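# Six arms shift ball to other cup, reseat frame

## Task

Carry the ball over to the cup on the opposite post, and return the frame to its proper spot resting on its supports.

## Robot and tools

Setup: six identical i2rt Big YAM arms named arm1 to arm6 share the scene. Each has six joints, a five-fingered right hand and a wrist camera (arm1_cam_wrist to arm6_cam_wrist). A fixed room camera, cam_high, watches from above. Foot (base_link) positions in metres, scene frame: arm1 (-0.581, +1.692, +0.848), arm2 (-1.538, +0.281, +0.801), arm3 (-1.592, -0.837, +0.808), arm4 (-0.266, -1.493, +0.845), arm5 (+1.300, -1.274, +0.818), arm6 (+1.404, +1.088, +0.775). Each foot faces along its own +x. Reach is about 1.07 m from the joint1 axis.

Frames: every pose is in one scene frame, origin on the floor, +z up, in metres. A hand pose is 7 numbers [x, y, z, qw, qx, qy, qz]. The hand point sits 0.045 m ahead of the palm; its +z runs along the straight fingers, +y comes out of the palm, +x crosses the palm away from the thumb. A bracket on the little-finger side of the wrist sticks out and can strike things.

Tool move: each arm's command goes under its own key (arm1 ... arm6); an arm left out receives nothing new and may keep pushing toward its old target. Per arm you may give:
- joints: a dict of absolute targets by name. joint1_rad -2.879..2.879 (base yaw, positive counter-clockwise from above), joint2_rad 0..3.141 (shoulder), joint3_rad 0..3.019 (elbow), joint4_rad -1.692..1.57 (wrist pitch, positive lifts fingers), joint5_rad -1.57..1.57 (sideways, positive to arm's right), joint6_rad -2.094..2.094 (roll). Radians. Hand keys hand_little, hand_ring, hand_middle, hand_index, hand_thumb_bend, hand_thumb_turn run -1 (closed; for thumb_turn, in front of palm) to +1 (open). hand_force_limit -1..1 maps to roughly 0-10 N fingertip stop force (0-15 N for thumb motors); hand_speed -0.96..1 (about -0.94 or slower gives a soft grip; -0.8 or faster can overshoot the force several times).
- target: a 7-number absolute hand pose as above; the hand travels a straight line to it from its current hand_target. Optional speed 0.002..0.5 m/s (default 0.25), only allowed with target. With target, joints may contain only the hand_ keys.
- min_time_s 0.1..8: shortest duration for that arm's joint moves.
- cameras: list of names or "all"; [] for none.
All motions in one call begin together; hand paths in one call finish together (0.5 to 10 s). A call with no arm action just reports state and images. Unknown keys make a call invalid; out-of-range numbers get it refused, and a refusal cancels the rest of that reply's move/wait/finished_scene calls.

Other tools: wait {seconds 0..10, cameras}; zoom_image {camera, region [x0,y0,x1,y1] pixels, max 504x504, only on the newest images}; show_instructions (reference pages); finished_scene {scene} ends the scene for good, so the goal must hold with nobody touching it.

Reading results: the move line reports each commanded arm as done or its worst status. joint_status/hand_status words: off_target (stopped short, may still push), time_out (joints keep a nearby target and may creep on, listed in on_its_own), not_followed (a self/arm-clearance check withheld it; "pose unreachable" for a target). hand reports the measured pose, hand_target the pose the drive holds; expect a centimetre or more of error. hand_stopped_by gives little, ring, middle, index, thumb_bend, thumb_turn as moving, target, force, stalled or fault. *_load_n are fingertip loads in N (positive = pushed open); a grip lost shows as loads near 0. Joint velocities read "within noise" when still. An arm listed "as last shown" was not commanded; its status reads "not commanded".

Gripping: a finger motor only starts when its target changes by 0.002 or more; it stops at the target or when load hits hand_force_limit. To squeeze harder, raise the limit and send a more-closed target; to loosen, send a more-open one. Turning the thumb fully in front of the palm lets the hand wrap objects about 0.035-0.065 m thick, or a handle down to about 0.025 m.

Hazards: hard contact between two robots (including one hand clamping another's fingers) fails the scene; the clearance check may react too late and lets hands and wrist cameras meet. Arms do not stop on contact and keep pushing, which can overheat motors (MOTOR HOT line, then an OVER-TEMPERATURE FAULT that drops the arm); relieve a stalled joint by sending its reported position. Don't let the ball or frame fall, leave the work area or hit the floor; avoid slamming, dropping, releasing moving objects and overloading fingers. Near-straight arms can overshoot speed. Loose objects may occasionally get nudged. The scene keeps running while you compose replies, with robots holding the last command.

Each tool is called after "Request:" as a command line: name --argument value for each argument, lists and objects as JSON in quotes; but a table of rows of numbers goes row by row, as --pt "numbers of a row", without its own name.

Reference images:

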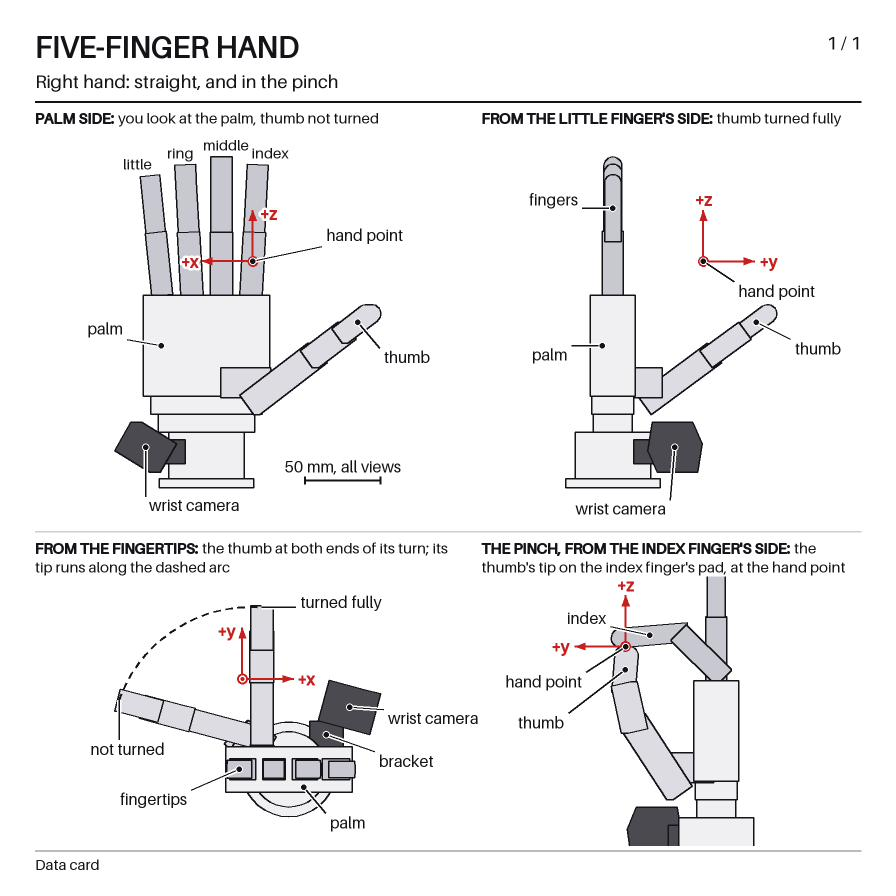

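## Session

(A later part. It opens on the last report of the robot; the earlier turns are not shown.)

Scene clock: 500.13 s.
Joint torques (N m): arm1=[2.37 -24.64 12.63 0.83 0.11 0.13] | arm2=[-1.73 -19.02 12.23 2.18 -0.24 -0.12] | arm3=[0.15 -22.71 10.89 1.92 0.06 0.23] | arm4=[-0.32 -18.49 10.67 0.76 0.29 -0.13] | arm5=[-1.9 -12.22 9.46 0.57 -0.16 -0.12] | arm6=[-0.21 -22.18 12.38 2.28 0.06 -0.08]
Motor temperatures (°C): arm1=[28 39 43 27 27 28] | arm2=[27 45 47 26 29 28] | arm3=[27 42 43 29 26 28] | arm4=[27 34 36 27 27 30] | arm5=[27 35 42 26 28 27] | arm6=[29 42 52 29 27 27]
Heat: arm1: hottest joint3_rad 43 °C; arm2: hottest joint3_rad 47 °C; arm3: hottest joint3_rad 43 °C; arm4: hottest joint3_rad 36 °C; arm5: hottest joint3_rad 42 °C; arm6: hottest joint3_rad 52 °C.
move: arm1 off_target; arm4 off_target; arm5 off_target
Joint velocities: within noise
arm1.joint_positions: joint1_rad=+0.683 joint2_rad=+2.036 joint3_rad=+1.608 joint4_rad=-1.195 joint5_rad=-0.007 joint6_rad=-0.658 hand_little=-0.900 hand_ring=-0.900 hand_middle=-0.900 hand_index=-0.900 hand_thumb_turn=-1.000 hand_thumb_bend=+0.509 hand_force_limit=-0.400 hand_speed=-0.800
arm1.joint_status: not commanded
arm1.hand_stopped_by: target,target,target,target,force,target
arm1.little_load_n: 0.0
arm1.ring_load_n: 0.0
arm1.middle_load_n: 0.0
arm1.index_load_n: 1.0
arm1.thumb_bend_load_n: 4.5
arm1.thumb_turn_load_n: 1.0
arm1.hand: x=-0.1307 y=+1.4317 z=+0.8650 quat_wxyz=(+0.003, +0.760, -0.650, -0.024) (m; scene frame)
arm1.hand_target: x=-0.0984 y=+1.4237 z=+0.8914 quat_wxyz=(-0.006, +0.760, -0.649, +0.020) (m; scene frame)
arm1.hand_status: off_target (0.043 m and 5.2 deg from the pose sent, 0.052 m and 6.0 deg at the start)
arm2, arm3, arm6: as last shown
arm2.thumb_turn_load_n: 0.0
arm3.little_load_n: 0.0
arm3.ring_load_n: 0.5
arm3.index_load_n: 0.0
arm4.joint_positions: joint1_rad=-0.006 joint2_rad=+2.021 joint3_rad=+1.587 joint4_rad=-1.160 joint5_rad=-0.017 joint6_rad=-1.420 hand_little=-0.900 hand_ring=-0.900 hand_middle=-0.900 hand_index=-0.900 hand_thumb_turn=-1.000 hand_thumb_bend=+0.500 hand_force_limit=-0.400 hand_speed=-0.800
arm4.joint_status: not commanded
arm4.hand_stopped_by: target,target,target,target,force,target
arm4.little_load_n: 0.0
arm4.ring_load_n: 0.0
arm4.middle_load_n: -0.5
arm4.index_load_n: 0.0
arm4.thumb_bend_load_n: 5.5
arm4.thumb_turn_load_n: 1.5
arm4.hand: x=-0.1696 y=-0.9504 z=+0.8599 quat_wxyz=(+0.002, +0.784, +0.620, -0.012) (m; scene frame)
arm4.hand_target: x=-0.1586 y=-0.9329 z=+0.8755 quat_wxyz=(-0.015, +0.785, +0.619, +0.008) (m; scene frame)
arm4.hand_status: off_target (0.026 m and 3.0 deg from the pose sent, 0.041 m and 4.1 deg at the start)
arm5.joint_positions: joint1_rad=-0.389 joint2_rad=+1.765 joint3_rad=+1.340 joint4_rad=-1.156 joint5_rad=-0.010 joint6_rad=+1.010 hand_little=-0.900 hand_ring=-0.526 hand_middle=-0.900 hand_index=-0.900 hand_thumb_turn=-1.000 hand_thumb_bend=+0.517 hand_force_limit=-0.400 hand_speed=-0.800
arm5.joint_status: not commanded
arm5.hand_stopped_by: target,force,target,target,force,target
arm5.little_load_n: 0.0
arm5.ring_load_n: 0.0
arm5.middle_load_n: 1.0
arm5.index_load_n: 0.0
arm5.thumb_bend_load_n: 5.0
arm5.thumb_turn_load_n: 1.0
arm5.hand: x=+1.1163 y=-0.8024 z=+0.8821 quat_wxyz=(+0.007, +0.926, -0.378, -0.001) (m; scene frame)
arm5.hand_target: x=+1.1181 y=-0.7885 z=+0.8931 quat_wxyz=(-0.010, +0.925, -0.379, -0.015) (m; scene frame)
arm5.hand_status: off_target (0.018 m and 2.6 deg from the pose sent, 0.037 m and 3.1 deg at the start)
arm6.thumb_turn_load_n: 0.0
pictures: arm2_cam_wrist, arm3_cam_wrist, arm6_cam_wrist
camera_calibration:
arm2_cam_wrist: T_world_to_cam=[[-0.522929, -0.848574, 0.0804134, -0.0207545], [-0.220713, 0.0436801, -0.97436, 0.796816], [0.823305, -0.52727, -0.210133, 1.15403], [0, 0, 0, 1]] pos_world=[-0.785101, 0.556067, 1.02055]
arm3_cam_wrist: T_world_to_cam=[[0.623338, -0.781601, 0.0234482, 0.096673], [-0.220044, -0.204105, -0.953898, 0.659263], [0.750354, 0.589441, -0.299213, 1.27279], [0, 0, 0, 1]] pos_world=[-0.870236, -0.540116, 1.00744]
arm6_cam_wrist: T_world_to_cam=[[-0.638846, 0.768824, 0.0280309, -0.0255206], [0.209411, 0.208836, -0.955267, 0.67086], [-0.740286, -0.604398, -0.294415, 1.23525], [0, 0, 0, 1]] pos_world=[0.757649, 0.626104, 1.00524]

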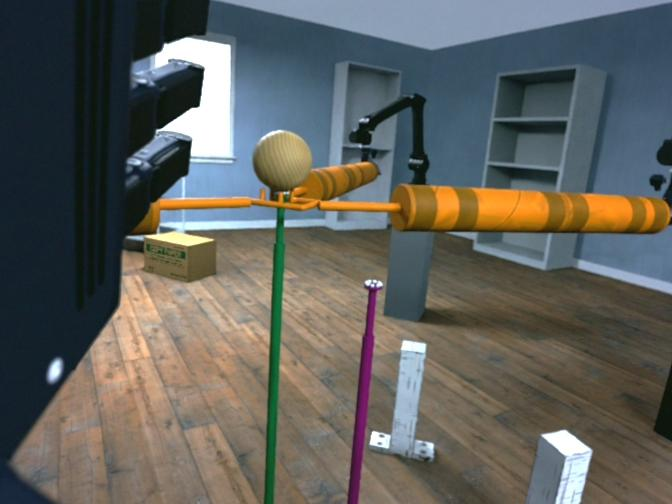

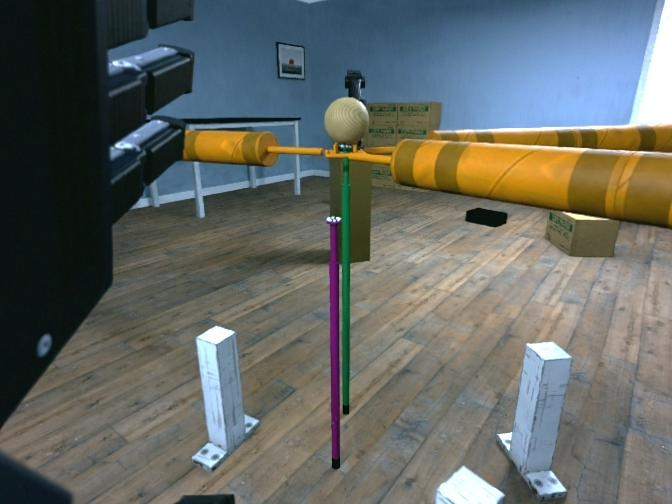

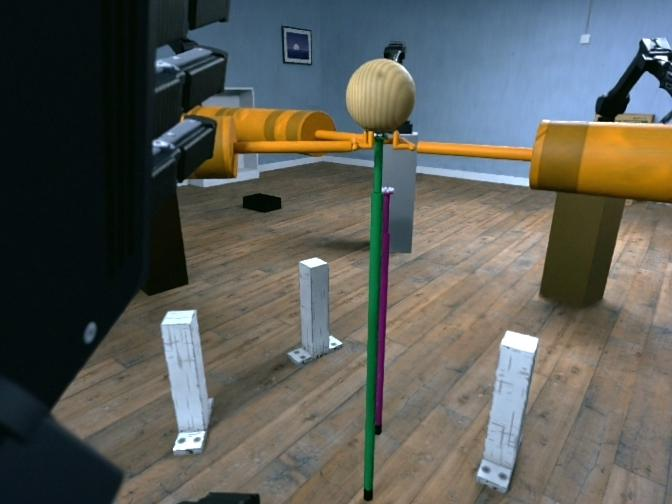

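Request:
move --arm1 '{"target": [-0.0975, 1.419, 0.843, -0.005, 0.7604, -0.6494, 0.018], "speed": 0.05}' --arm4 '{"target": [-0.1595, -0.9355, 0.825, -0.01, 0.7853, 0.6191, 0.006], "speed": 0.05}' --arm5 '{"target": [1.117, -0.7915, 0.842, -0.008, 0.9255, -0.3786, -0.01], "speed": 0.05}' --cameras '["arm2_cam_wrist", "arm3_cam_wrist", "arm6_cam_wrist"]'

Request:
zoom_image --camera "arm2_cam_wrist" --region '[200, 100, 360, 260]'

Request:
zoom_image --camera "arm3_cam_wrist" --region '[260, 80, 420, 240]'

Request:
zoom_image --camera "arm6_cam_wrist" --region '[290, 60, 450, 220]'

Scene clock: 525.97 s.
Joint torques (N m): arm1=[1.49 -25.99 9.25 1.13 0.27 0.07] | arm2=[-1.44 -19.14 12.19 2.21 -0.24 -0.12] | arm3=[-0.26 -22.77 11.07 1.92 0.03 0.18] | arm4=[-0.21 -18.67 8.92 1.06 0.22 -0.11] | arm5=[-1.38 -12.51 9.03 0.64 -0.09 -0.07] | arm6=[-0.44 -21.3 12.49 2.03 0.04 -0.04]
Motor temperatures (°C): arm1=[28 38 43 27 27 28] | arm2=[27 45 47 26 29 28] | arm3=[27 42 43 29 26 28] | arm4=[27 35 36 27 27 30] | arm5=[27 34 41 26 28 27] | arm6=[29 42 52 29 27 27]
Heat: arm1: hottest joint3_rad 43 °C; arm2: hottest joint3_rad 47 °C; arm3: hottest joint3_rad 43 °C; arm4: hottest joint3_rad 36 °C; arm5: hottest joint3_rad 41 °C; arm6: hottest joint3_rad 52 °C.
move: arm1 off_target; arm4 off_target; arm5 off_target
Joint velocities: within noise
arm1.joint_positions: joint1_rad=+0.688 joint2_rad=+2.099 joint3_rad=+1.608 joint4_rad=-1.111 joint5_rad=-0.012 joint6_rad=-0.657 hand_little=-0.900 hand_ring=-0.900 hand_middle=-0.900 hand_index=-0.900 hand_thumb_turn=-1.000 hand_thumb_bend=+0.509 hand_force_limit=-0.400 hand_speed=-0.800
arm1.joint_status: not commanded
arm1.hand_stopped_by: target,target,target,target,force,target
arm1.little_load_n: 0.0
arm1.ring_load_n: 0.0
arm1.middle_load_n: 0.0
arm1.index_load_n: 0.5
arm1.thumb_bend_load_n: 5.0
arm1.thumb_turn_load_n: 1.0
arm1.hand: x=-0.1168 y=+1.4281 z=+0.8263 quat_wxyz=(-0.001, +0.761, -0.648, -0.015) (m; scene frame)
arm1.hand_target: x=-0.0981 y=+1.4194 z=+0.8437 quat_wxyz=(-0.005, +0.760, -0.649, +0.018) (m; scene frame)
arm1.hand_status: off_target (0.027 m and 3.8 deg from the pose sent, 0.042 m and 4.9 deg at the start)
arm2.joint_positions: joint1_rad=+0.730 joint2_rad=+2.522 joint3_rad=+2.117 joint4_rad=+0.900 joint5_rad=+0.940 joint6_rad=-1.792 hand_little=+1.000 hand_ring=+1.000 hand_middle=+1.000 hand_index=+1.000 hand_thumb_turn=+1.000 hand_thumb_bend=+1.000 hand_force_limit=+0.000 hand_speed=-0.800
arm2.joint_status: not commanded
arm2.hand_stopped_by: target,target,target,target,target,target
arm2.little_load_n: 0.0
arm2.ring_load_n: 0.0
arm2.middle_load_n: 0.0
arm2.index_load_n: 0.0
arm2.thumb_bend_load_n: 0.0
arm2.thumb_turn_load_n: 0.0
arm2.hand: x=-0.6938 y=+0.4965 z=+0.9918 quat_wxyz=(+0.128, +0.566, -0.213, +0.786) (m; scene frame)
arm2.hand_target: x=-0.6873 y=+0.4885 z=+1.0100 quat_wxyz=(+0.124, +0.548, -0.228, +0.795) (m; scene frame)
arm2.hand_status: not commanded
arm3.joint_positions: joint1_rad=-0.098 joint2_rad=+2.247 joint3_rad=+1.570 joint4_rad=+0.913 joint5_rad=-0.249 joint6_rad=-1.271 hand_little=+1.000 hand_ring=+1.000 hand_middle=+1.000 hand_index=+1.000 hand_thumb_turn=+1.000 hand_thumb_bend=+1.000 hand_force_limit=+0.000 hand_speed=-0.800
arm3.joint_status: not commanded
arm3.hand_stopped_by: target,target,target,target,target,target
arm3.little_load_n: 0.0
arm3.ring_load_n: 0.0
arm3.middle_load_n: 0.0
arm3.index_load_n: 0.0
arm3.thumb_bend_load_n: 0.0
arm3.thumb_turn_load_n: 0.0
arm3.hand: x=-0.7842 y=-0.4719 z=+0.9745 quat_wxyz=(-0.349, +0.605, +0.134, +0.703) (m; scene frame)
arm3.hand_target: x=-0.7736 y=-0.4732 z=+1.0102 quat_wxyz=(-0.356, +0.579, +0.129, +0.722) (m; scene frame)
arm3.hand_status: not commanded
arm4.joint_positions: joint1_rad=-0.007 joint2_rad=+2.080 joint3_rad=+1.551 joint4_rad=-1.069 joint5_rad=-0.012 joint6_rad=-1.420 hand_little=-0.900 hand_ring=-0.900 hand_middle=-0.900 hand_index=-0.900 hand_thumb_turn=-1.000 hand_thumb_bend=+0.500 hand_force_limit=-0.400 hand_speed=-0.800
arm4.joint_status: not commanded
arm4.hand_stopped_by: target,target,target,target,force,target
arm4.little_load_n: 0.0
arm4.ring_load_n: 0.0
arm4.middle_load_n: -0.5
arm4.index_load_n: 0.0
arm4.thumb_bend_load_n: 5.5
arm4.thumb_turn_load_n: 1.5
arm4.hand: x=-0.1680 y=-0.9505 z=+0.8141 quat_wxyz=(+0.005, +0.785, +0.620, -0.012) (m; scene frame)
arm4.hand_target: x=-0.1594 y=-0.9360 z=+0.8254 quat_wxyz=(-0.010, +0.785, +0.619, +0.006) (m; scene frame)
arm4.hand_status: off_target (0.020 m and 2.7 deg from the pose sent, 0.039 m and 2.5 deg at the start)
arm5.joint_positions: joint1_rad=-0.389 joint2_rad=+1.823 joint3_rad=+1.272 joint4_rad=-1.045 joint5_rad=-0.006 joint6_rad=+1.010 hand_little=-0.900 hand_ring=-0.526 hand_middle=-0.900 hand_index=-0.900 hand_thumb_turn=-1.000 hand_thumb_bend=+0.517 hand_force_limit=-0.400 hand_speed=-0.800
arm5.joint_status: not commanded
arm5.hand_stopped_by: target,force,target,target,force,target
arm5.little_load_n: 0.0
arm5.ring_load_n: 0.0
arm5.middle_load_n: 1.0
arm5.index_load_n: 0.0
arm5.thumb_bend_load_n: 5.0
arm5.thumb_turn_load_n: 1.0
arm5.hand: x=+1.1185 y=-0.8080 z=+0.8308 quat_wxyz=(+0.012, +0.926, -0.378, +0.005) (m; scene frame)
arm5.hand_target: x=+1.1171 y=-0.7919 z=+0.8424 quat_wxyz=(-0.008, +0.925, -0.379, -0.010) (m; scene frame)
arm5.hand_status: off_target (0.020 m and 2.9 deg from the pose sent, 0.042 m and 2.0 deg at the start)
arm6.joint_positions: joint1_rad=-0.260 joint2_rad=+2.224 joint3_rad=+1.662 joint4_rad=+0.811 joint5_rad=+0.037 joint6_rad=-1.335 hand_little=+1.000 hand_ring=+1.000 hand_middle=+1.000 hand_index=+1.000 hand_thumb_turn=+1.000 hand_thumb_bend=+1.000 hand_force_limit=+0.000 hand_speed=-0.800
arm6.joint_status: not commanded
arm6.hand_stopped_by: target,target,target,target,target,target
arm6.little_load_n: 0.0
arm6.ring_load_n: 0.0
arm6.middle_load_n: 0.0
arm6.index_load_n: 0.0
arm6.thumb_bend_load_n: 0.0
arm6.thumb_turn_load_n: 0.0
arm6.hand: x=+0.6697 y=+0.5626 z=+0.9742 quat_wxyz=(+0.709, +0.124, -0.606, +0.339) (m; scene frame)
arm6.hand_target: x=+0.6565 y=+0.5695 z=+1.0098 quat_wxyz=(+0.730, +0.115, -0.582, +0.339) (m; scene frame)
arm6.hand_status: not commanded
pictures: arm2_cam_wrist, arm3_cam_wrist, arm6_cam_wrist
camera_calibration:
arm2_cam_wrist: T_world_to_cam=[[-0.522929, -0.848574, 0.0804134, -0.0207545], [-0.220713, 0.0436801, -0.97436, 0.796816], [0.823305, -0.52727, -0.210133, 1.15403], [0, 0, 0, 1]] pos_world=[-0.785101, 0.556067, 1.02055]
arm3_cam_wrist: T_world_to_cam=[[0.623338, -0.781601, 0.0234482, 0.096673], [-0.220044, -0.204105, -0.953898, 0.659263], [0.750354, 0.589441, -0.299213, 1.27279], [0, 0, 0, 1]] pos_world=[-0.870236, -0.540116, 1.00744]
arm6_cam_wrist: T_world_to_cam=[[-0.638846, 0.768824, 0.0280309, -0.0255206], [0.209411, 0.208836, -0.955267, 0.67086], [-0.740286, -0.604398, -0.294415, 1.23525], [0, 0, 0, 1]] pos_world=[0.757649, 0.626104, 1.00524]

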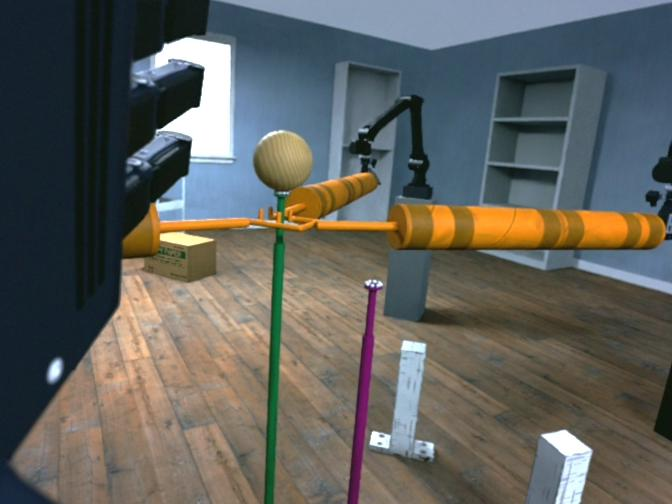

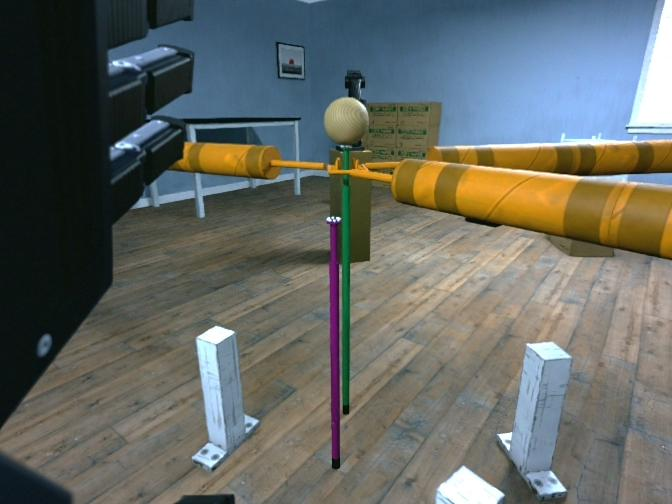

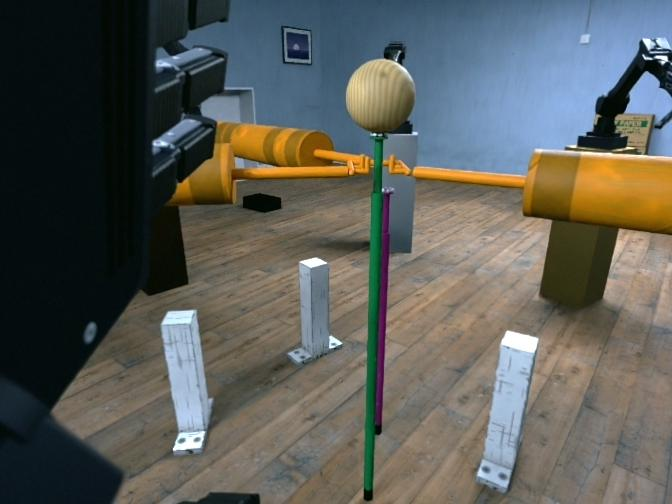

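Scaled by 3.150 from the camera's 672x504 image, which has a finer 960x720 frame.

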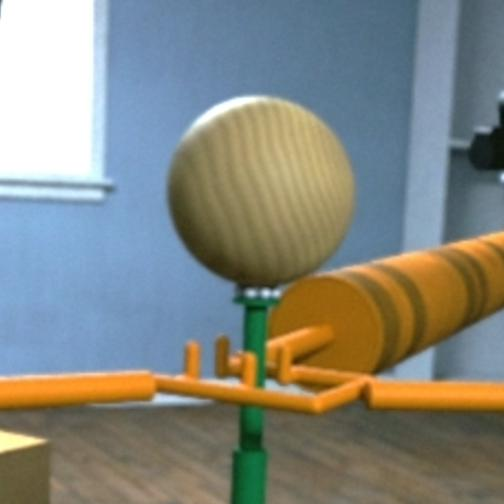

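Scaled by 3.150 from the camera's 672x504 image, which has a finer 960x720 frame.

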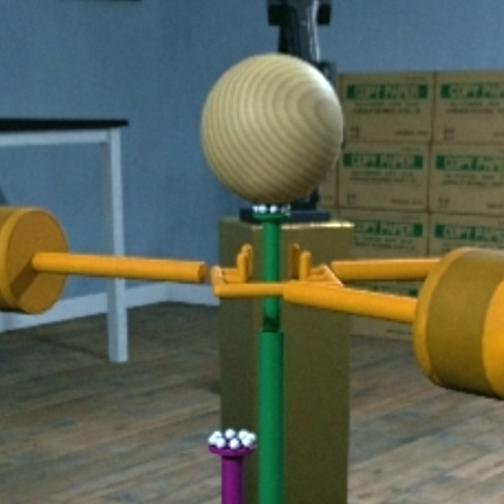

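Scaled by 3.150 from the camera's 672x504 image, which has a finer 960x720 frame.

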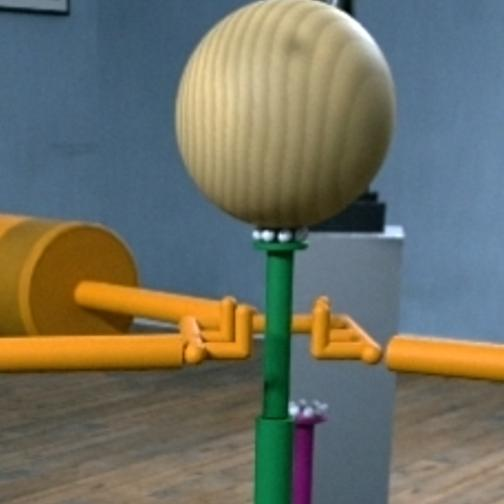

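Request:
move --arm1 '{"target": [-0.1898, 1.3575, 0.843, -0.005, 0.7604, -0.6494, 0.018], "speed": 0.05}' --arm4 '{"target": [-0.246, -1.0015, 0.825, -0.01, 0.7853, 0.6191, 0.006], "speed": 0.05}' --arm5 '{"target": [1.041, -0.855, 0.843, -0.008, 0.9255, -0.3786, -0.01], "speed": 0.05}' --cameras '["arm2_cam_wrist", "arm3_cam_wrist", "arm6_cam_wrist"]'

Scene clock: 551.90 s.
Joint torques (N m): arm1=[0.62 -27.34 6.64 0.75 0.01 -0.16] | arm2=[-1.44 -19.02 12.22 2.28 -0.26 -0.12] | arm3=[-0.26 -22.71 10.97 2.09 0 0.22] | arm4=[1.79 -20.07 7.49 0.59 0.17 0.08] | arm5=[-0.44 -13.86 8.08 0.23 0.01 0.02] | arm6=[0.38 -21.83 12.57 2.02 0.08 -0.08]
Motor temperatures (°C): arm1=[28 37 42 27 27 28] | arm2=[27 45 47 26 29 28] | arm3=[27 42 43 29 26 28] | arm4=[27 34 35 27 27 30] | arm5=[27 35 40 26 28 27] | arm6=[29 42 52 29 27 27]
Heat: arm1: hottest joint3_rad 42 °C; arm2: hottest joint3_rad 47 °C; arm3: hottest joint3_rad 43 °C; arm4: hottest joint3_rad 35 °C; arm5: hottest joint3_rad 40 °C; arm6: hottest joint3_rad 52 °C.
move: arm1 off_target; arm4 off_target; arm5 off_target
Joint velocities: within noise
arm1.joint_positions: joint1_rad=+0.528 joint2_rad=+2.032 joint3_rad=+1.467 joint4_rad=-1.032 joint5_rad=-0.008 joint6_rad=-0.809 hand_little=-0.900 hand_ring=-0.900 hand_middle=-0.900 hand_index=-0.900 hand_thumb_turn=-1.000 hand_thumb_bend=+0.509 hand_force_limit=-0.400 hand_speed=-0.800
arm1.joint_status: not commanded
arm1.hand_stopped_by: target,target,target,target,force,target
arm1.little_load_n: 0.0
arm1.ring_load_n: 0.0
arm1.middle_load_n: 0.0
arm1.index_load_n: 0.0
arm1.thumb_bend_load_n: 4.5
arm1.thumb_turn_load_n: 1.0
arm1.hand: x=-0.1955 y=+1.3679 z=+0.8174 quat_wxyz=(-0.002, +0.759, -0.651, -0.012) (m; scene frame)
arm1.hand_target: x=-0.1903 y=+1.3579 z=+0.8426 quat_wxyz=(-0.005, +0.760, -0.649, +0.018) (m; scene frame)
arm1.hand_status: off_target (0.028 m and 3.4 deg from the pose sent, 0.103 m and 3.8 deg at the start)
arm2, arm3, arm6: as last shown
arm4.joint_positions: joint1_rad=+0.121 joint2_rad=+1.968 joint3_rad=+1.308 joint4_rad=-0.957 joint5_rad=-0.009 joint6_rad=-1.290 hand_little=-0.900 hand_ring=-0.900 hand_middle=-0.900 hand_index=-0.900 hand_thumb_turn=-1.000 hand_thumb_bend=+0.500 hand_force_limit=-0.400 hand_speed=-0.800
arm4.joint_status: not commanded
arm4.hand_stopped_by: target,target,target,target,force,target
arm4.little_load_n: 0.0
arm4.ring_load_n: 0.0
arm4.middle_load_n: -0.5
arm4.index_load_n: 0.0
arm4.thumb_bend_load_n: 5.5
arm4.thumb_turn_load_n: 1.5
arm4.hand: x=-0.2398 y=-1.0170 z=+0.7994 quat_wxyz=(+0.015, +0.785, +0.619, -0.015) (m; scene frame)
arm4.hand_target: x=-0.2460 y=-1.0021 z=+0.8247 quat_wxyz=(-0.010, +0.785, +0.619, +0.006) (m; scene frame)
arm4.hand_status: off_target (0.031 m and 3.8 deg from the pose sent, 0.094 m and 2.7 deg at the start)
arm5.joint_positions: joint1_rad=-0.213 joint2_rad=+1.769 joint3_rad=+1.164 joint4_rad=-0.998 joint5_rad=-0.004 joint6_rad=+1.183 hand_little=-0.900 hand_ring=-0.526 hand_middle=-0.900 hand_index=-0.900 hand_thumb_turn=-1.000 hand_thumb_bend=+0.517 hand_force_limit=-0.400 hand_speed=-0.800
arm5.joint_status: not commanded
arm5.hand_stopped_by: target,force,target,target,force,target
arm5.little_load_n: 0.0
arm5.ring_load_n: 0.5
arm5.middle_load_n: 0.5
arm5.index_load_n: 0.0
arm5.thumb_bend_load_n: 5.0
arm5.thumb_turn_load_n: 1.5
arm5.hand: x=+1.0486 y=-0.8661 z=+0.8209 quat_wxyz=(+0.013, +0.926, -0.376, +0.011) (m; scene frame)
arm5.hand_target: x=+1.0411 y=-0.8554 z=+0.8431 quat_wxyz=(-0.008, +0.926, -0.378, -0.010) (m; scene frame)
arm5.hand_status: off_target (0.026 m and 3.4 deg from the pose sent, 0.091 m and 2.9 deg at the start)
pictures: arm2_cam_wrist, arm3_cam_wrist, arm6_cam_wrist
camera_calibration:
arm2_cam_wrist: T_world_to_cam=[[-0.522929, -0.848574, 0.0804134, -0.0207545], [-0.220713, 0.0436801, -0.97436, 0.796816], [0.823305, -0.52727, -0.210133, 1.15403], [0, 0, 0, 1]] pos_world=[-0.785101, 0.556067, 1.02055]
arm3_cam_wrist: T_world_to_cam=[[0.623338, -0.781601, 0.0234482, 0.096673], [-0.220044, -0.204105, -0.953898, 0.659263], [0.750354, 0.589441, -0.299213, 1.27279], [0, 0, 0, 1]] pos_world=[-0.870236, -0.540116, 1.00744]
arm6_cam_wrist: T_world_to_cam=[[-0.638846, 0.768824, 0.0280309, -0.0255206], [0.209411, 0.208836, -0.955267, 0.67086], [-0.740286, -0.604398, -0.294415, 1.23525], [0, 0, 0, 1]] pos_world=[0.757649, 0.626104, 1.00524]

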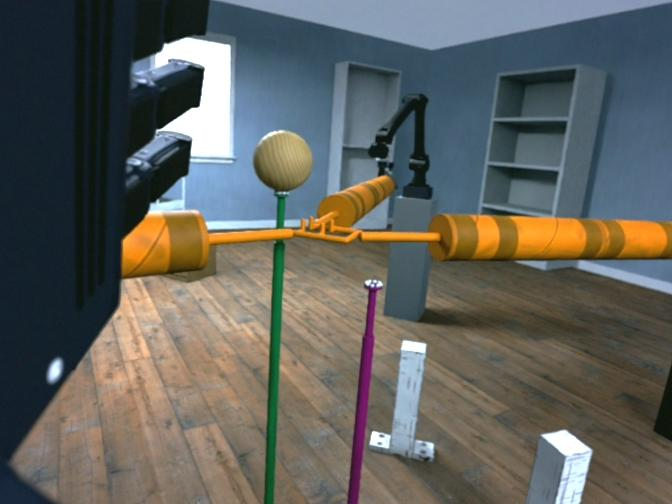

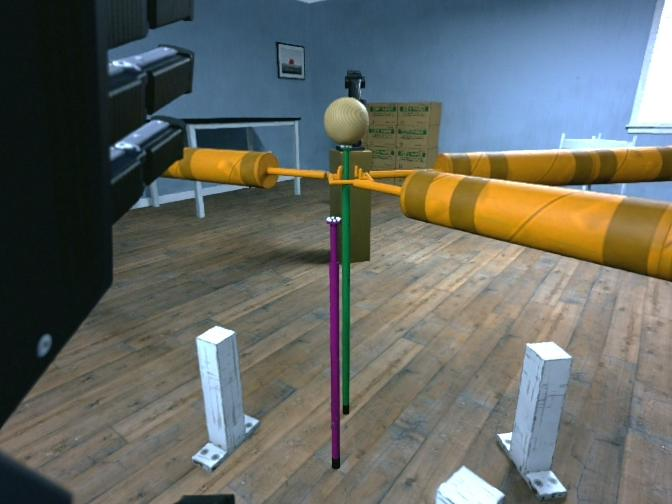

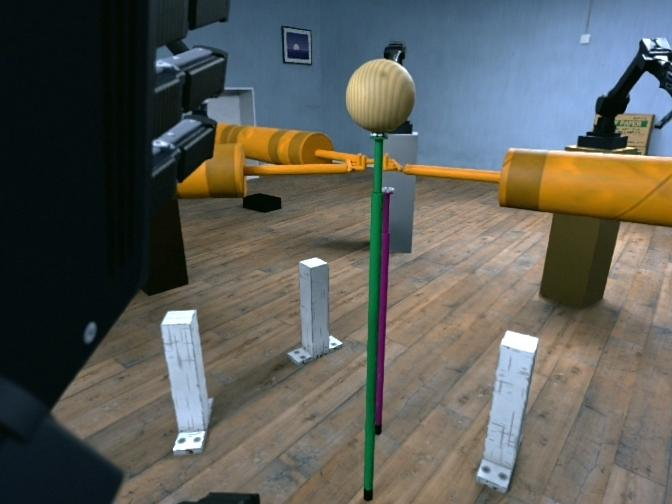

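Request:
move --arm1 '{"target": [-0.4045, 1.2188, 0.790, -0.003, 0.7604, -0.6494, 0.008], "speed": 0.1}' --arm4 '{"target": [-0.4623, -1.1403, 0.780, -0.01, 0.7853, 0.6191, 0.004], "speed": 0.1}' --arm5 '{"target": [0.8118, -0.993, 0.800, -0.005, 0.9255, -0.3786, -0.01], "speed": 0.1}' --cameras '["arm1_cam_wrist", "arm2_cam_wrist", "arm3_cam_wrist", "arm4_cam_wrist", "arm5_cam_wrist"]'

Scene clock: 571.37 s.
Joint torques (N m): arm1=[0.91 -22.95 6.82 0.65 0.11 -0.14] | arm2=[-1.61 -19.14 12.21 2.21 -0.25 -0.12] | arm3=[-0.21 -23.18 11.08 1.88 -0.03 0.22] | arm4=[1.38 -16.56 6.3 0.65 0.08 0.1] | arm5=[-0.44 -12.28 10.17 0.03 -0.1 0.04] | arm6=[-0.44 -21.48 12.45 2.35 0.01 -0.11]
Motor temperatures (°C): arm1=[28 39 42 27 27 28] | arm2=[27 45 47 26 29 28] | arm3=[27 42 43 29 26 28] | arm4=[27 34 34 27 27 30] | arm5=[27 34 39 26 28 27] | arm6=[29 42 52 29 27 27]
Heat: arm1: hottest joint3_rad 42 °C; arm2: hottest joint3_rad 47 °C; arm3: hottest joint3_rad 43 °C; arm4: hottest joint2_rad 34 °C; arm5: hottest joint3_rad 39 °C; arm6: hottest joint3_rad 52 °C.
move: arm1 off_target; arm4 off_target; arm5 off_target
Joint velocities: within noise
arm1.joint_positions: joint1_rad=+0.069 joint2_rad=+2.024 joint3_rad=+1.343 joint4_rad=-0.903 joint5_rad=-0.013 joint6_rad=-1.265 hand_little=-0.900 hand_ring=-0.900 hand_middle=-0.900 hand_index=-0.900 hand_thumb_turn=-1.000 hand_thumb_bend=+0.509 hand_force_limit=-0.400 hand_speed=-0.800
arm1.joint_status: not commanded
arm1.hand_stopped_by: target,target,target,target,force,target
arm1.little_load_n: 0.5
arm1.ring_load_n: 0.0
arm1.middle_load_n: 0.0
arm1.index_load_n: 0.0
arm1.thumb_bend_load_n: 5.0
arm1.thumb_turn_load_n: 1.0
arm1.hand: x=-0.4050 y=+1.2276 z=+0.7822 quat_wxyz=(-0.007, +0.758, -0.653, -0.002) (m; scene frame)
arm1.hand_target: x=-0.4046 y=+1.2189 z=+0.7901 quat_wxyz=(-0.003, +0.760, -0.650, +0.008) (m; scene frame)
arm1.hand_status: off_target (0.012 m and 1.4 deg from the pose sent, 0.258 m and 2.3 deg at the start)
arm2, arm3, arm6: as last shown
arm4.joint_positions: joint1_rad=+0.626 joint2_rad=+1.888 joint3_rad=+1.056 joint4_rad=-0.769 joint5_rad=+0.000 joint6_rad=-0.789 hand_little=-0.900 hand_ring=-0.900 hand_middle=-0.900 hand_index=-0.900 hand_thumb_turn=-1.000 hand_thumb_bend=+0.500 hand_force_limit=-0.400 hand_speed=-0.800
arm4.joint_status: not commanded
arm4.hand_stopped_by: target,target,target,target,force,target
arm4.little_load_n: 0.0
arm4.ring_load_n: 0.0
arm4.middle_load_n: -0.5
arm4.index_load_n: 0.5
arm4.thumb_bend_load_n: 5.5
arm4.thumb_turn_load_n: 1.5
arm4.hand: x=-0.4514 y=-1.1502 z=+0.7660 quat_wxyz=(+0.015, +0.784, +0.621, +0.000) (m; scene frame)
arm4.hand_target: x=-0.4621 y=-1.1405 z=+0.7799 quat_wxyz=(-0.010, +0.785, +0.619, +0.004) (m; scene frame)
arm4.hand_status: off_target (0.020 m and 2.9 deg from the pose sent, 0.255 m and 3.7 deg at the start)
arm5.joint_positions: joint1_rad=+0.324 joint2_rad=+1.884 joint3_rad=+1.226 joint4_rad=-0.933 joint5_rad=+0.006 joint6_rad=+1.722 hand_little=-0.900 hand_ring=-0.526 hand_middle=-0.900 hand_index=-0.900 hand_thumb_turn=-1.000 hand_thumb_bend=+0.517 hand_force_limit=-0.400 hand_speed=-0.800
arm5.joint_status: not commanded
arm5.hand_stopped_by: target,force,target,target,force,target
arm5.little_load_n: 0.0
arm5.ring_load_n: 0.0
arm5.middle_load_n: 0.5
arm5.index_load_n: 0.0
arm5.thumb_bend_load_n: 5.0
arm5.thumb_turn_load_n: 1.0
arm5.hand: x=+0.8311 y=-1.0028 z=+0.7846 quat_wxyz=(+0.000, +0.926, -0.377, +0.011) (m; scene frame)
arm5.hand_target: x=+0.8125 y=-0.9934 z=+0.8005 quat_wxyz=(-0.005, +0.926, -0.379, -0.010) (m; scene frame)
arm5.hand_status: off_target (0.027 m and 2.5 deg from the pose sent, 0.269 m and 3.2 deg at the start)
pictures: arm1_cam_wrist, arm2_cam_wrist, arm3_cam_wrist, arm4_cam_wrist, arm5_cam_wrist
camera_calibration:
arm1_cam_wrist: T_world_to_cam=[[-0.923471, -0.38355, 0.0094822, 0.0893842], [-0.317219, 0.777202, 0.543442, -1.51367], [-0.215807, 0.498846, -0.839393, 0.0707911], [0, 0, 0, 1]] pos_world=[-0.382344, 1.1754, 0.881166]
arm2_cam_wrist: T_world_to_cam=[[-0.522929, -0.848574, 0.0804134, -0.0207545], [-0.220713, 0.0436801, -0.97436, 0.796816], [0.823305, -0.52727, -0.210133, 1.15403], [0, 0, 0, 1]] pos_world=[-0.785101, 0.556067, 1.02055]
arm3_cam_wrist: T_world_to_cam=[[0.623338, -0.781601, 0.0234482, 0.096673], [-0.220044, -0.204105, -0.953898, 0.659263], [0.750354, 0.589441, -0.299213, 1.27279], [0, 0, 0, 1]] pos_world=[-0.870236, -0.540116, 1.00744]
arm4_cam_wrist: T_world_to_cam=[[0.999277, 0.0233801, -0.0299733, 0.505785], [0.0362005, -0.825894, 0.562661, -1.36837], [-0.0115997, -0.56334, -0.826144, 0.0947545], [0, 0, 0, 1]] pos_world=[-0.454784, -1.08857, 0.863369]
arm5_cam_wrist: T_world_to_cam=[[-0.472549, -0.879191, -0.0610025, -0.433611], [-0.78162, 0.386117, 0.489881, 0.651981], [-0.407145, 0.279174, -0.869652, 1.41698], [0, 0, 0, 1]] pos_world=[0.881615, -1.02855, 0.886434]

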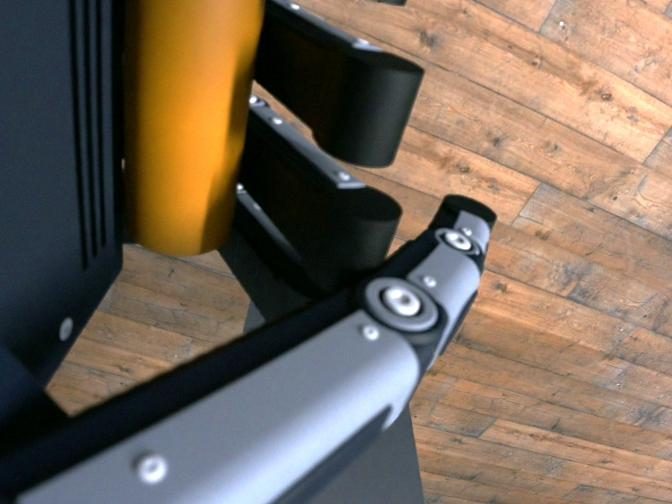

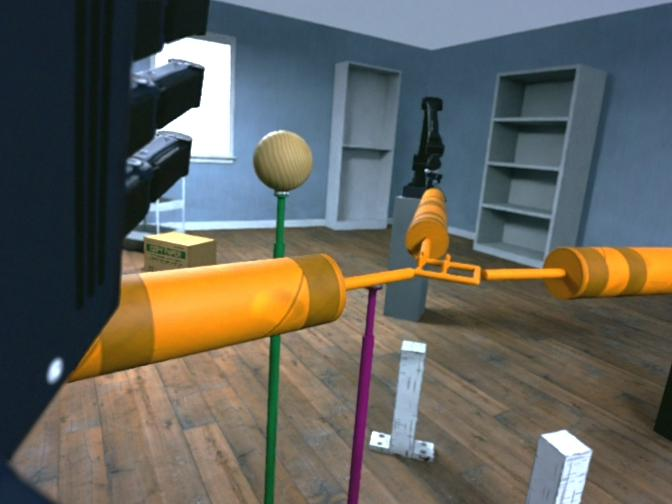

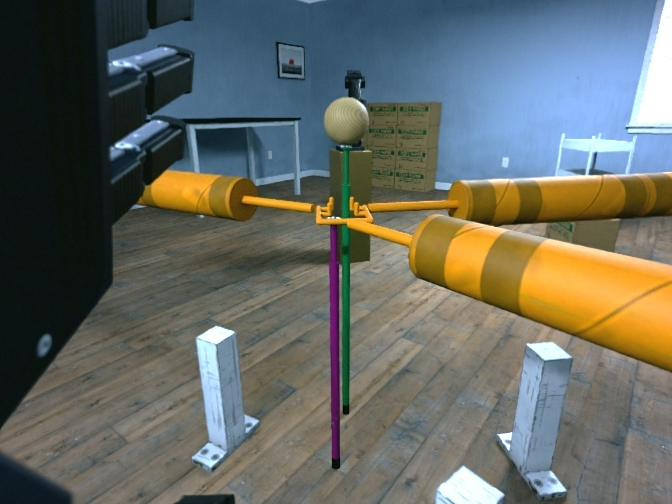

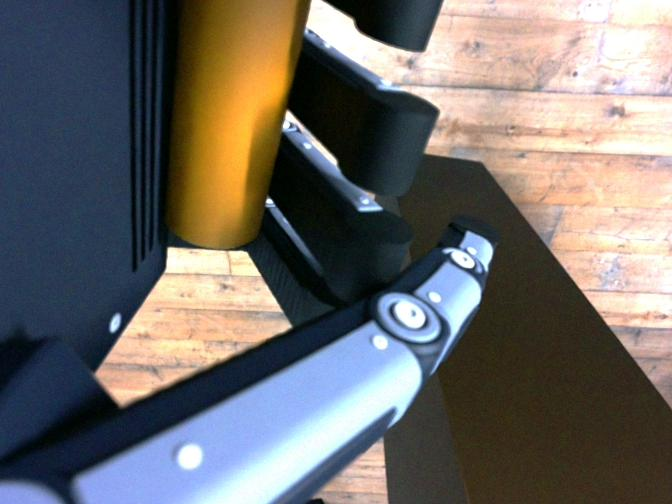

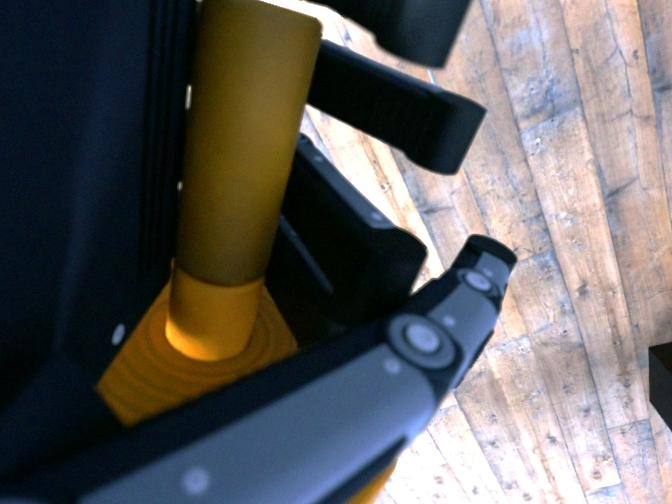

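Request:
move --arm1 '{"target": [-0.4015, 1.2191, 0.487, -0.001, 0.7604, -0.6494, 0.003], "speed": 0.12}' --arm4 '{"target": [-0.463, -1.1408, 0.471, -0.004, 0.7853, 0.6191, 0.002], "speed": 0.12}' --arm5 '{"target": [0.805, -0.9938, 0.492, -0.002, 0.9255, -0.3786, -0.005], "speed": 0.12}' --cameras '["arm2_cam_wrist", "arm3_cam_wrist", "arm6_cam_wrist"]'

Scene clock: 587.97 s.
Joint torques (N m): arm1=[1.38 -25.11 4.49 0.46 0.18 -0.05] | arm2=[-1.61 -18.96 12.25 2.26 -0.24 -0.12] | arm3=[-0.32 -23.12 10.71 1.89 0 0.22] | arm4=[1.38 -17.26 2.56 0.62 0.11 0.08] | arm5=[0.21 -15.15 5.05 0.2 -0.35 0.02] | arm6=[0.09 -21.42 12.55 2.13 0.04 -0.06]
Motor temperatures (°C): arm1=[28 38 41 27 27 28] | arm2=[27 45 47 26 29 28] | arm3=[27 42 43 29 26 28] | arm4=[27 34 33 27 27 30] | arm5=[27 35 39 26 28 27] | arm6=[29 42 52 29 27 27]
Heat: arm1: hottest joint3_rad 41 °C; arm2: hottest joint3_rad 47 °C; arm3: hottest joint3_rad 43 °C; arm4: hottest joint2_rad 34 °C; arm5: hottest joint3_rad 39 °C; arm6: hottest joint3_rad 52 °C.
move: arm1 off_target; arm4 off_target; arm5 off_target
Joint velocities: within noise
arm1.joint_positions: joint1_rad=+0.069 joint2_rad=+2.653 joint3_rad=+1.494 joint4_rad=-0.433 joint5_rad=-0.007 joint6_rad=-1.266 hand_little=-0.900 hand_ring=-0.900 hand_middle=-0.900 hand_index=-0.900 hand_thumb_turn=-1.000 hand_thumb_bend=+0.509 hand_force_limit=-0.400 hand_speed=-0.800
arm1.joint_status: not commanded
arm1.hand_stopped_by: target,target,target,target,force,target
arm1.little_load_n: 0.0
arm1.ring_load_n: 0.0
arm1.middle_load_n: 0.0
arm1.index_load_n: 0.0
arm1.thumb_bend_load_n: 4.5
arm1.thumb_turn_load_n: 1.5
arm1.hand: x=-0.4084 y=+1.2316 z=+0.4805 quat_wxyz=(-0.006, +0.758, -0.652, -0.006) (m; scene frame)
arm1.hand_target: x=-0.4016 y=+1.2193 z=+0.4872 quat_wxyz=(-0.001, +0.760, -0.650, +0.003) (m; scene frame)
arm1.hand_status: off_target (0.016 m and 1.3 deg from the pose sent, 0.295 m and 1.0 deg at the start)
arm2, arm3, arm6: as last shown
arm4.joint_positions: joint1_rad=+0.626 joint2_rad=+2.608 joint3_rad=+1.238 joint4_rad=-0.220 joint5_rad=-0.003 joint6_rad=-0.785 hand_little=-0.900 hand_ring=-0.900 hand_middle=-0.900 hand_index=-0.900 hand_thumb_turn=-1.000 hand_thumb_bend=+0.500 hand_force_limit=-0.400 hand_speed=-0.800
arm4.joint_status: not commanded
arm4.hand_stopped_by: target,target,target,target,force,target
arm4.little_load_n: 1.5
arm4.ring_load_n: 0.5
arm4.middle_load_n: -1.0
arm4.index_load_n: 0.0
arm4.thumb_bend_load_n: 5.5
arm4.thumb_turn_load_n: 1.5
arm4.hand: x=-0.4515 y=-1.1502 z=+0.4686 quat_wxyz=(+0.009, +0.785, +0.619, -0.001) (m; scene frame)
arm4.hand_target: x=-0.4629 y=-1.1410 z=+0.4711 quat_wxyz=(-0.004, +0.785, +0.619, +0.002) (m; scene frame)
arm4.hand_status: off_target (0.015 m and 1.6 deg from the pose sent, 0.295 m and 2.2 deg at the start)
arm5.joint_positions: joint1_rad=+0.324 joint2_rad=+2.539 joint3_rad=+1.347 joint4_rad=-0.403 joint5_rad=+0.008 joint6_rad=+1.731 hand_little=-0.900 hand_ring=-0.526 hand_middle=-0.900 hand_index=-0.900 hand_thumb_turn=-1.000 hand_thumb_bend=+0.517 hand_force_limit=-0.400 hand_speed=-0.800
arm5.joint_status: not commanded
arm5.hand_stopped_by: target,force,target,target,force,target
arm5.little_load_n: 0.5
arm5.ring_load_n: 0.0
arm5.middle_load_n: 0.5
arm5.index_load_n: 0.0
arm5.thumb_bend_load_n: 5.0
arm5.thumb_turn_load_n: 1.0
arm5.hand: x=+0.8253 y=-0.9978 z=+0.4827 quat_wxyz=(-0.001, +0.925, -0.381, +0.013) (m; scene frame)
arm5.hand_target: x=+0.8054 y=-0.9941 z=+0.4924 quat_wxyz=(-0.002, +0.926, -0.379, -0.005) (m; scene frame)
arm5.hand_status: off_target (0.023 m and 2.1 deg from the pose sent, 0.294 m and 1.9 deg at the start)
arm6.little_load_n: 0.5
pictures: arm2_cam_wrist, arm3_cam_wrist, arm6_cam_wrist
camera_calibration:
arm2_cam_wrist: T_world_to_cam=[[-0.522929, -0.848574, 0.0804134, -0.0207545], [-0.220713, 0.0436801, -0.97436, 0.796816], [0.823305, -0.52727, -0.210133, 1.15403], [0, 0, 0, 1]] pos_world=[-0.785101, 0.556067, 1.02055]
arm3_cam_wrist: T_world_to_cam=[[0.623338, -0.781601, 0.0234482, 0.096673], [-0.220044, -0.204105, -0.953898, 0.659263], [0.750354, 0.589441, -0.299213, 1.27279], [0, 0, 0, 1]] pos_world=[-0.870236, -0.540116, 1.00744]
arm6_cam_wrist: T_world_to_cam=[[-0.638846, 0.768824, 0.0280309, -0.0255206], [0.209411, 0.208836, -0.955267, 0.67086], [-0.740286, -0.604398, -0.294415, 1.23525], [0, 0, 0, 1]] pos_world=[0.757649, 0.626104, 1.00524]

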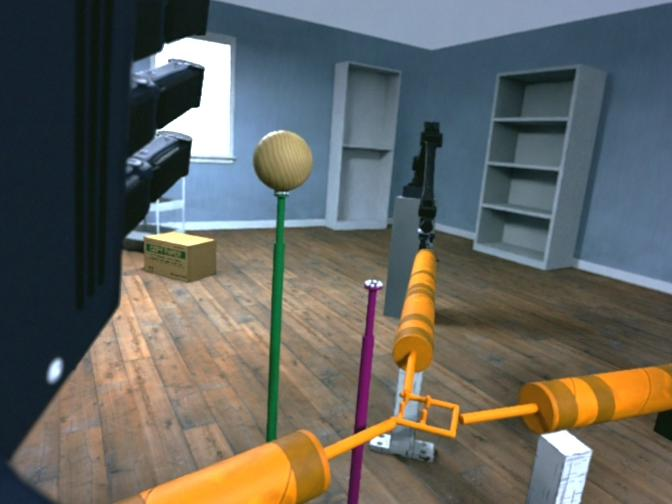

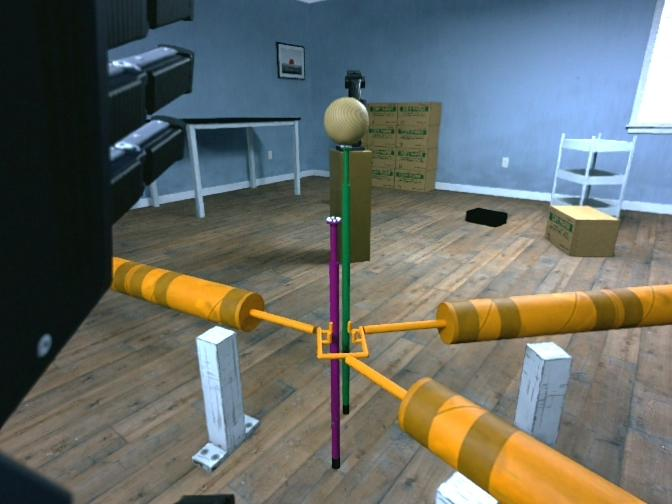

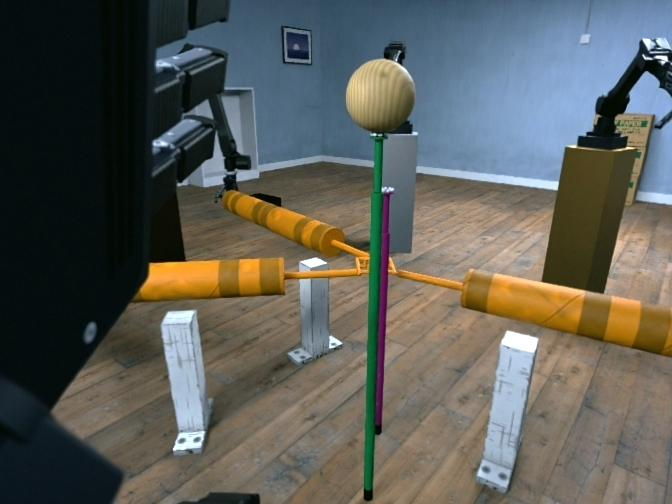

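Request:
move --arm1 '{"target": [-0.4016, 1.2173, 0.4335, -0.001, 0.7604, -0.6494, 0.003], "speed": 0.04}' --arm4 '{"target": [-0.4629, -1.1430, 0.4200, -0.004, 0.7853, 0.6191, 0.002], "speed": 0.04}' --arm5 '{"target": [0.8054, -0.9961, 0.4450, -0.002, 0.9255, -0.3786, -0.005], "speed": 0.04}' --cameras '["arm2_cam_wrist", "arm3_cam_wrist", "arm6_cam_wrist"]'

Scene clock: 608.03 s.
Joint torques (N m): arm1=[1.26 -25.23 4.51 0.65 0.17 -0.07] | arm2=[-1.61 -19.31 12.16 2.24 -0.25 -0.1] | arm3=[0.15 -22.01 11.06 1.8 0.03 0.23] | arm4=[1.55 -16.56 2.32 0.77 0.14 0.07] | arm5=[0.44 -14.74 4.66 0.28 -0.3 0.03] | arm6=[-0.21 -21.3 12.53 2.15 0.03 -0.04]
Motor temperatures (°C): arm1=[28 38 40 27 27 28] | arm2=[27 45 47 26 29 28] | arm3=[27 42 43 29 26 28] | arm4=[27 34 31 27 27 30] | arm5=[27 35 38 26 28 27] | arm6=[29 42 52 29 27 27]
Heat: arm1: hottest joint3_rad 40 °C; arm2: hottest joint3_rad 47 °C; arm3: hottest joint3_rad 43 °C; arm4: hottest joint2_rad 34 °C; arm5: hottest joint3_rad 38 °C; arm6: hottest joint3_rad 52 °C.
move: arm1 off_target; arm4 off_target; arm5 off_target
Joint velocities: within noise
arm1.joint_positions: joint1_rad=+0.069 joint2_rad=+2.776 joint3_rad=+1.587 joint4_rad=-0.406 joint5_rad=-0.007 joint6_rad=-1.266 hand_little=-0.900 hand_ring=-0.900 hand_middle=-0.900 hand_index=-0.900 hand_thumb_turn=-1.000 hand_thumb_bend=+0.509 hand_force_limit=-0.400 hand_speed=-0.800
arm1.joint_status: not commanded
arm1.hand_stopped_by: target,target,target,target,force,target
arm1.little_load_n: 0.0
arm1.ring_load_n: 0.0
arm1.middle_load_n: 0.0
arm1.index_load_n: 0.5
arm1.thumb_bend_load_n: 5.0
arm1.thumb_turn_load_n: 1.0
arm1.hand: x=-0.4083 y=+1.2311 z=+0.4302 quat_wxyz=(-0.007, +0.758, -0.652, -0.008) (m; scene frame)
arm1.hand_target: x=-0.4017 y=+1.2175 z=+0.4338 quat_wxyz=(-0.001, +0.760, -0.650, +0.003) (m; scene frame)
arm1.hand_status: off_target (0.016 m and 1.5 deg from the pose sent, 0.050 m and 1.3 deg at the start)
arm2, arm3, arm6: as last shown
arm4.joint_positions: joint1_rad=+0.629 joint2_rad=+2.731 joint3_rad=+1.322 joint4_rad=-0.179 joint5_rad=-0.003 joint6_rad=-0.783 hand_little=-0.900 hand_ring=-0.900 hand_middle=-0.900 hand_index=-0.900 hand_thumb_turn=-1.000 hand_thumb_bend=+0.500 hand_force_limit=-0.400 hand_speed=-0.800
arm4.joint_status: not commanded
arm4.hand_stopped_by: target,target,target,target,force,target
arm4.little_load_n: 1.0
arm4.ring_load_n: 0.0
arm4.middle_load_n: -1.0
arm4.index_load_n: 0.0
arm4.thumb_bend_load_n: 5.5
arm4.thumb_turn_load_n: 1.0
arm4.hand: x=-0.4523 y=-1.1507 z=+0.4206 quat_wxyz=(+0.008, +0.785, +0.619, -0.001) (m; scene frame)
arm4.hand_target: x=-0.4629 y=-1.1431 z=+0.4202 quat_wxyz=(-0.004, +0.785, +0.619, +0.002) (m; scene frame)
arm4.hand_status: off_target (0.013 m and 1.4 deg from the pose sent, 0.050 m and 1.5 deg at the start)
arm5.joint_positions: joint1_rad=+0.325 joint2_rad=+2.643 joint3_rad=+1.410 joint4_rad=-0.356 joint5_rad=+0.007 joint6_rad=+1.733 hand_little=-0.900 hand_ring=-0.526 hand_middle=-0.900 hand_index=-0.900 hand_thumb_turn=-1.000 hand_thumb_bend=+0.517 hand_force_limit=-0.400 hand_speed=-0.800
arm5.joint_status: not commanded
arm5.hand_stopped_by: target,force,target,target,force,target
arm5.little_load_n: 0.0
arm5.ring_load_n: 0.0
arm5.middle_load_n: 1.0
arm5.index_load_n: 0.0
arm5.thumb_bend_load_n: 5.0
arm5.thumb_turn_load_n: 1.0
arm5.hand: x=+0.8238 y=-0.9971 z=+0.4402 quat_wxyz=(-0.001, +0.924, -0.382, +0.010) (m; scene frame)
arm5.hand_target: x=+0.8056 y=-0.9963 z=+0.4455 quat_wxyz=(-0.002, +0.926, -0.379, -0.005) (m; scene frame)
arm5.hand_status: off_target (0.019 m and 1.8 deg from the pose sent, 0.043 m and 2.1 deg at the start)
arm6.little_load_n: 0.0
pictures: arm2_cam_wrist, arm3_cam_wrist, arm6_cam_wrist
camera_calibration:
arm2_cam_wrist: T_world_to_cam=[[-0.522929, -0.848574, 0.0804134, -0.0207545], [-0.220713, 0.0436801, -0.97436, 0.796816], [0.823305, -0.52727, -0.210133, 1.15403], [0, 0, 0, 1]] pos_world=[-0.785101, 0.556067, 1.02055]
arm3_cam_wrist: T_world_to_cam=[[0.623338, -0.781601, 0.0234482, 0.096673], [-0.220044, -0.204105, -0.953898, 0.659263], [0.750354, 0.589441, -0.299213, 1.27279], [0, 0, 0, 1]] pos_world=[-0.870236, -0.540116, 1.00744]
arm6_cam_wrist: T_world_to_cam=[[-0.638846, 0.768824, 0.0280309, -0.0255206], [0.209411, 0.208836, -0.955267, 0.67086], [-0.740286, -0.604398, -0.294415, 1.23525], [0, 0, 0, 1]] pos_world=[0.757649, 0.626104, 1.00524]

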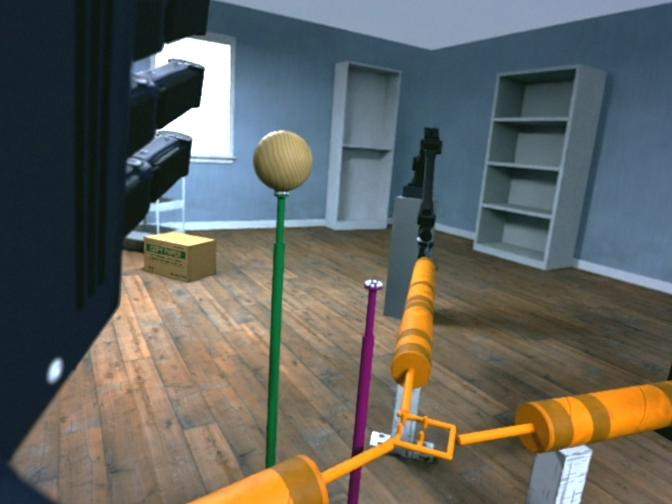

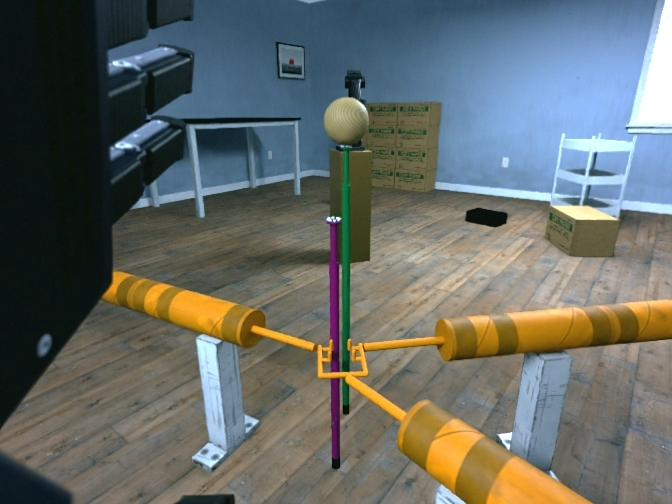

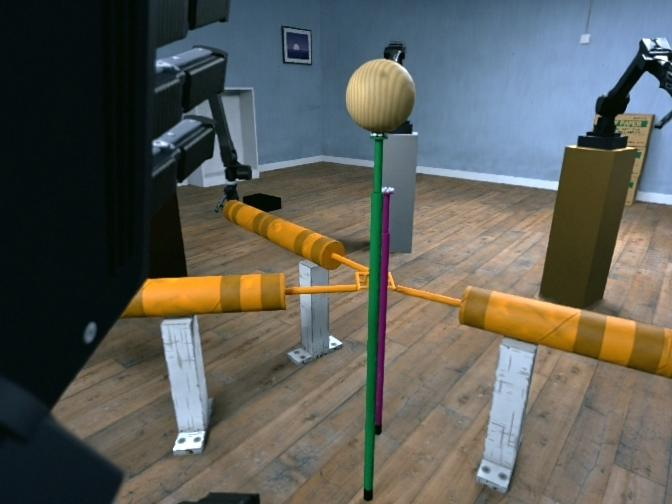

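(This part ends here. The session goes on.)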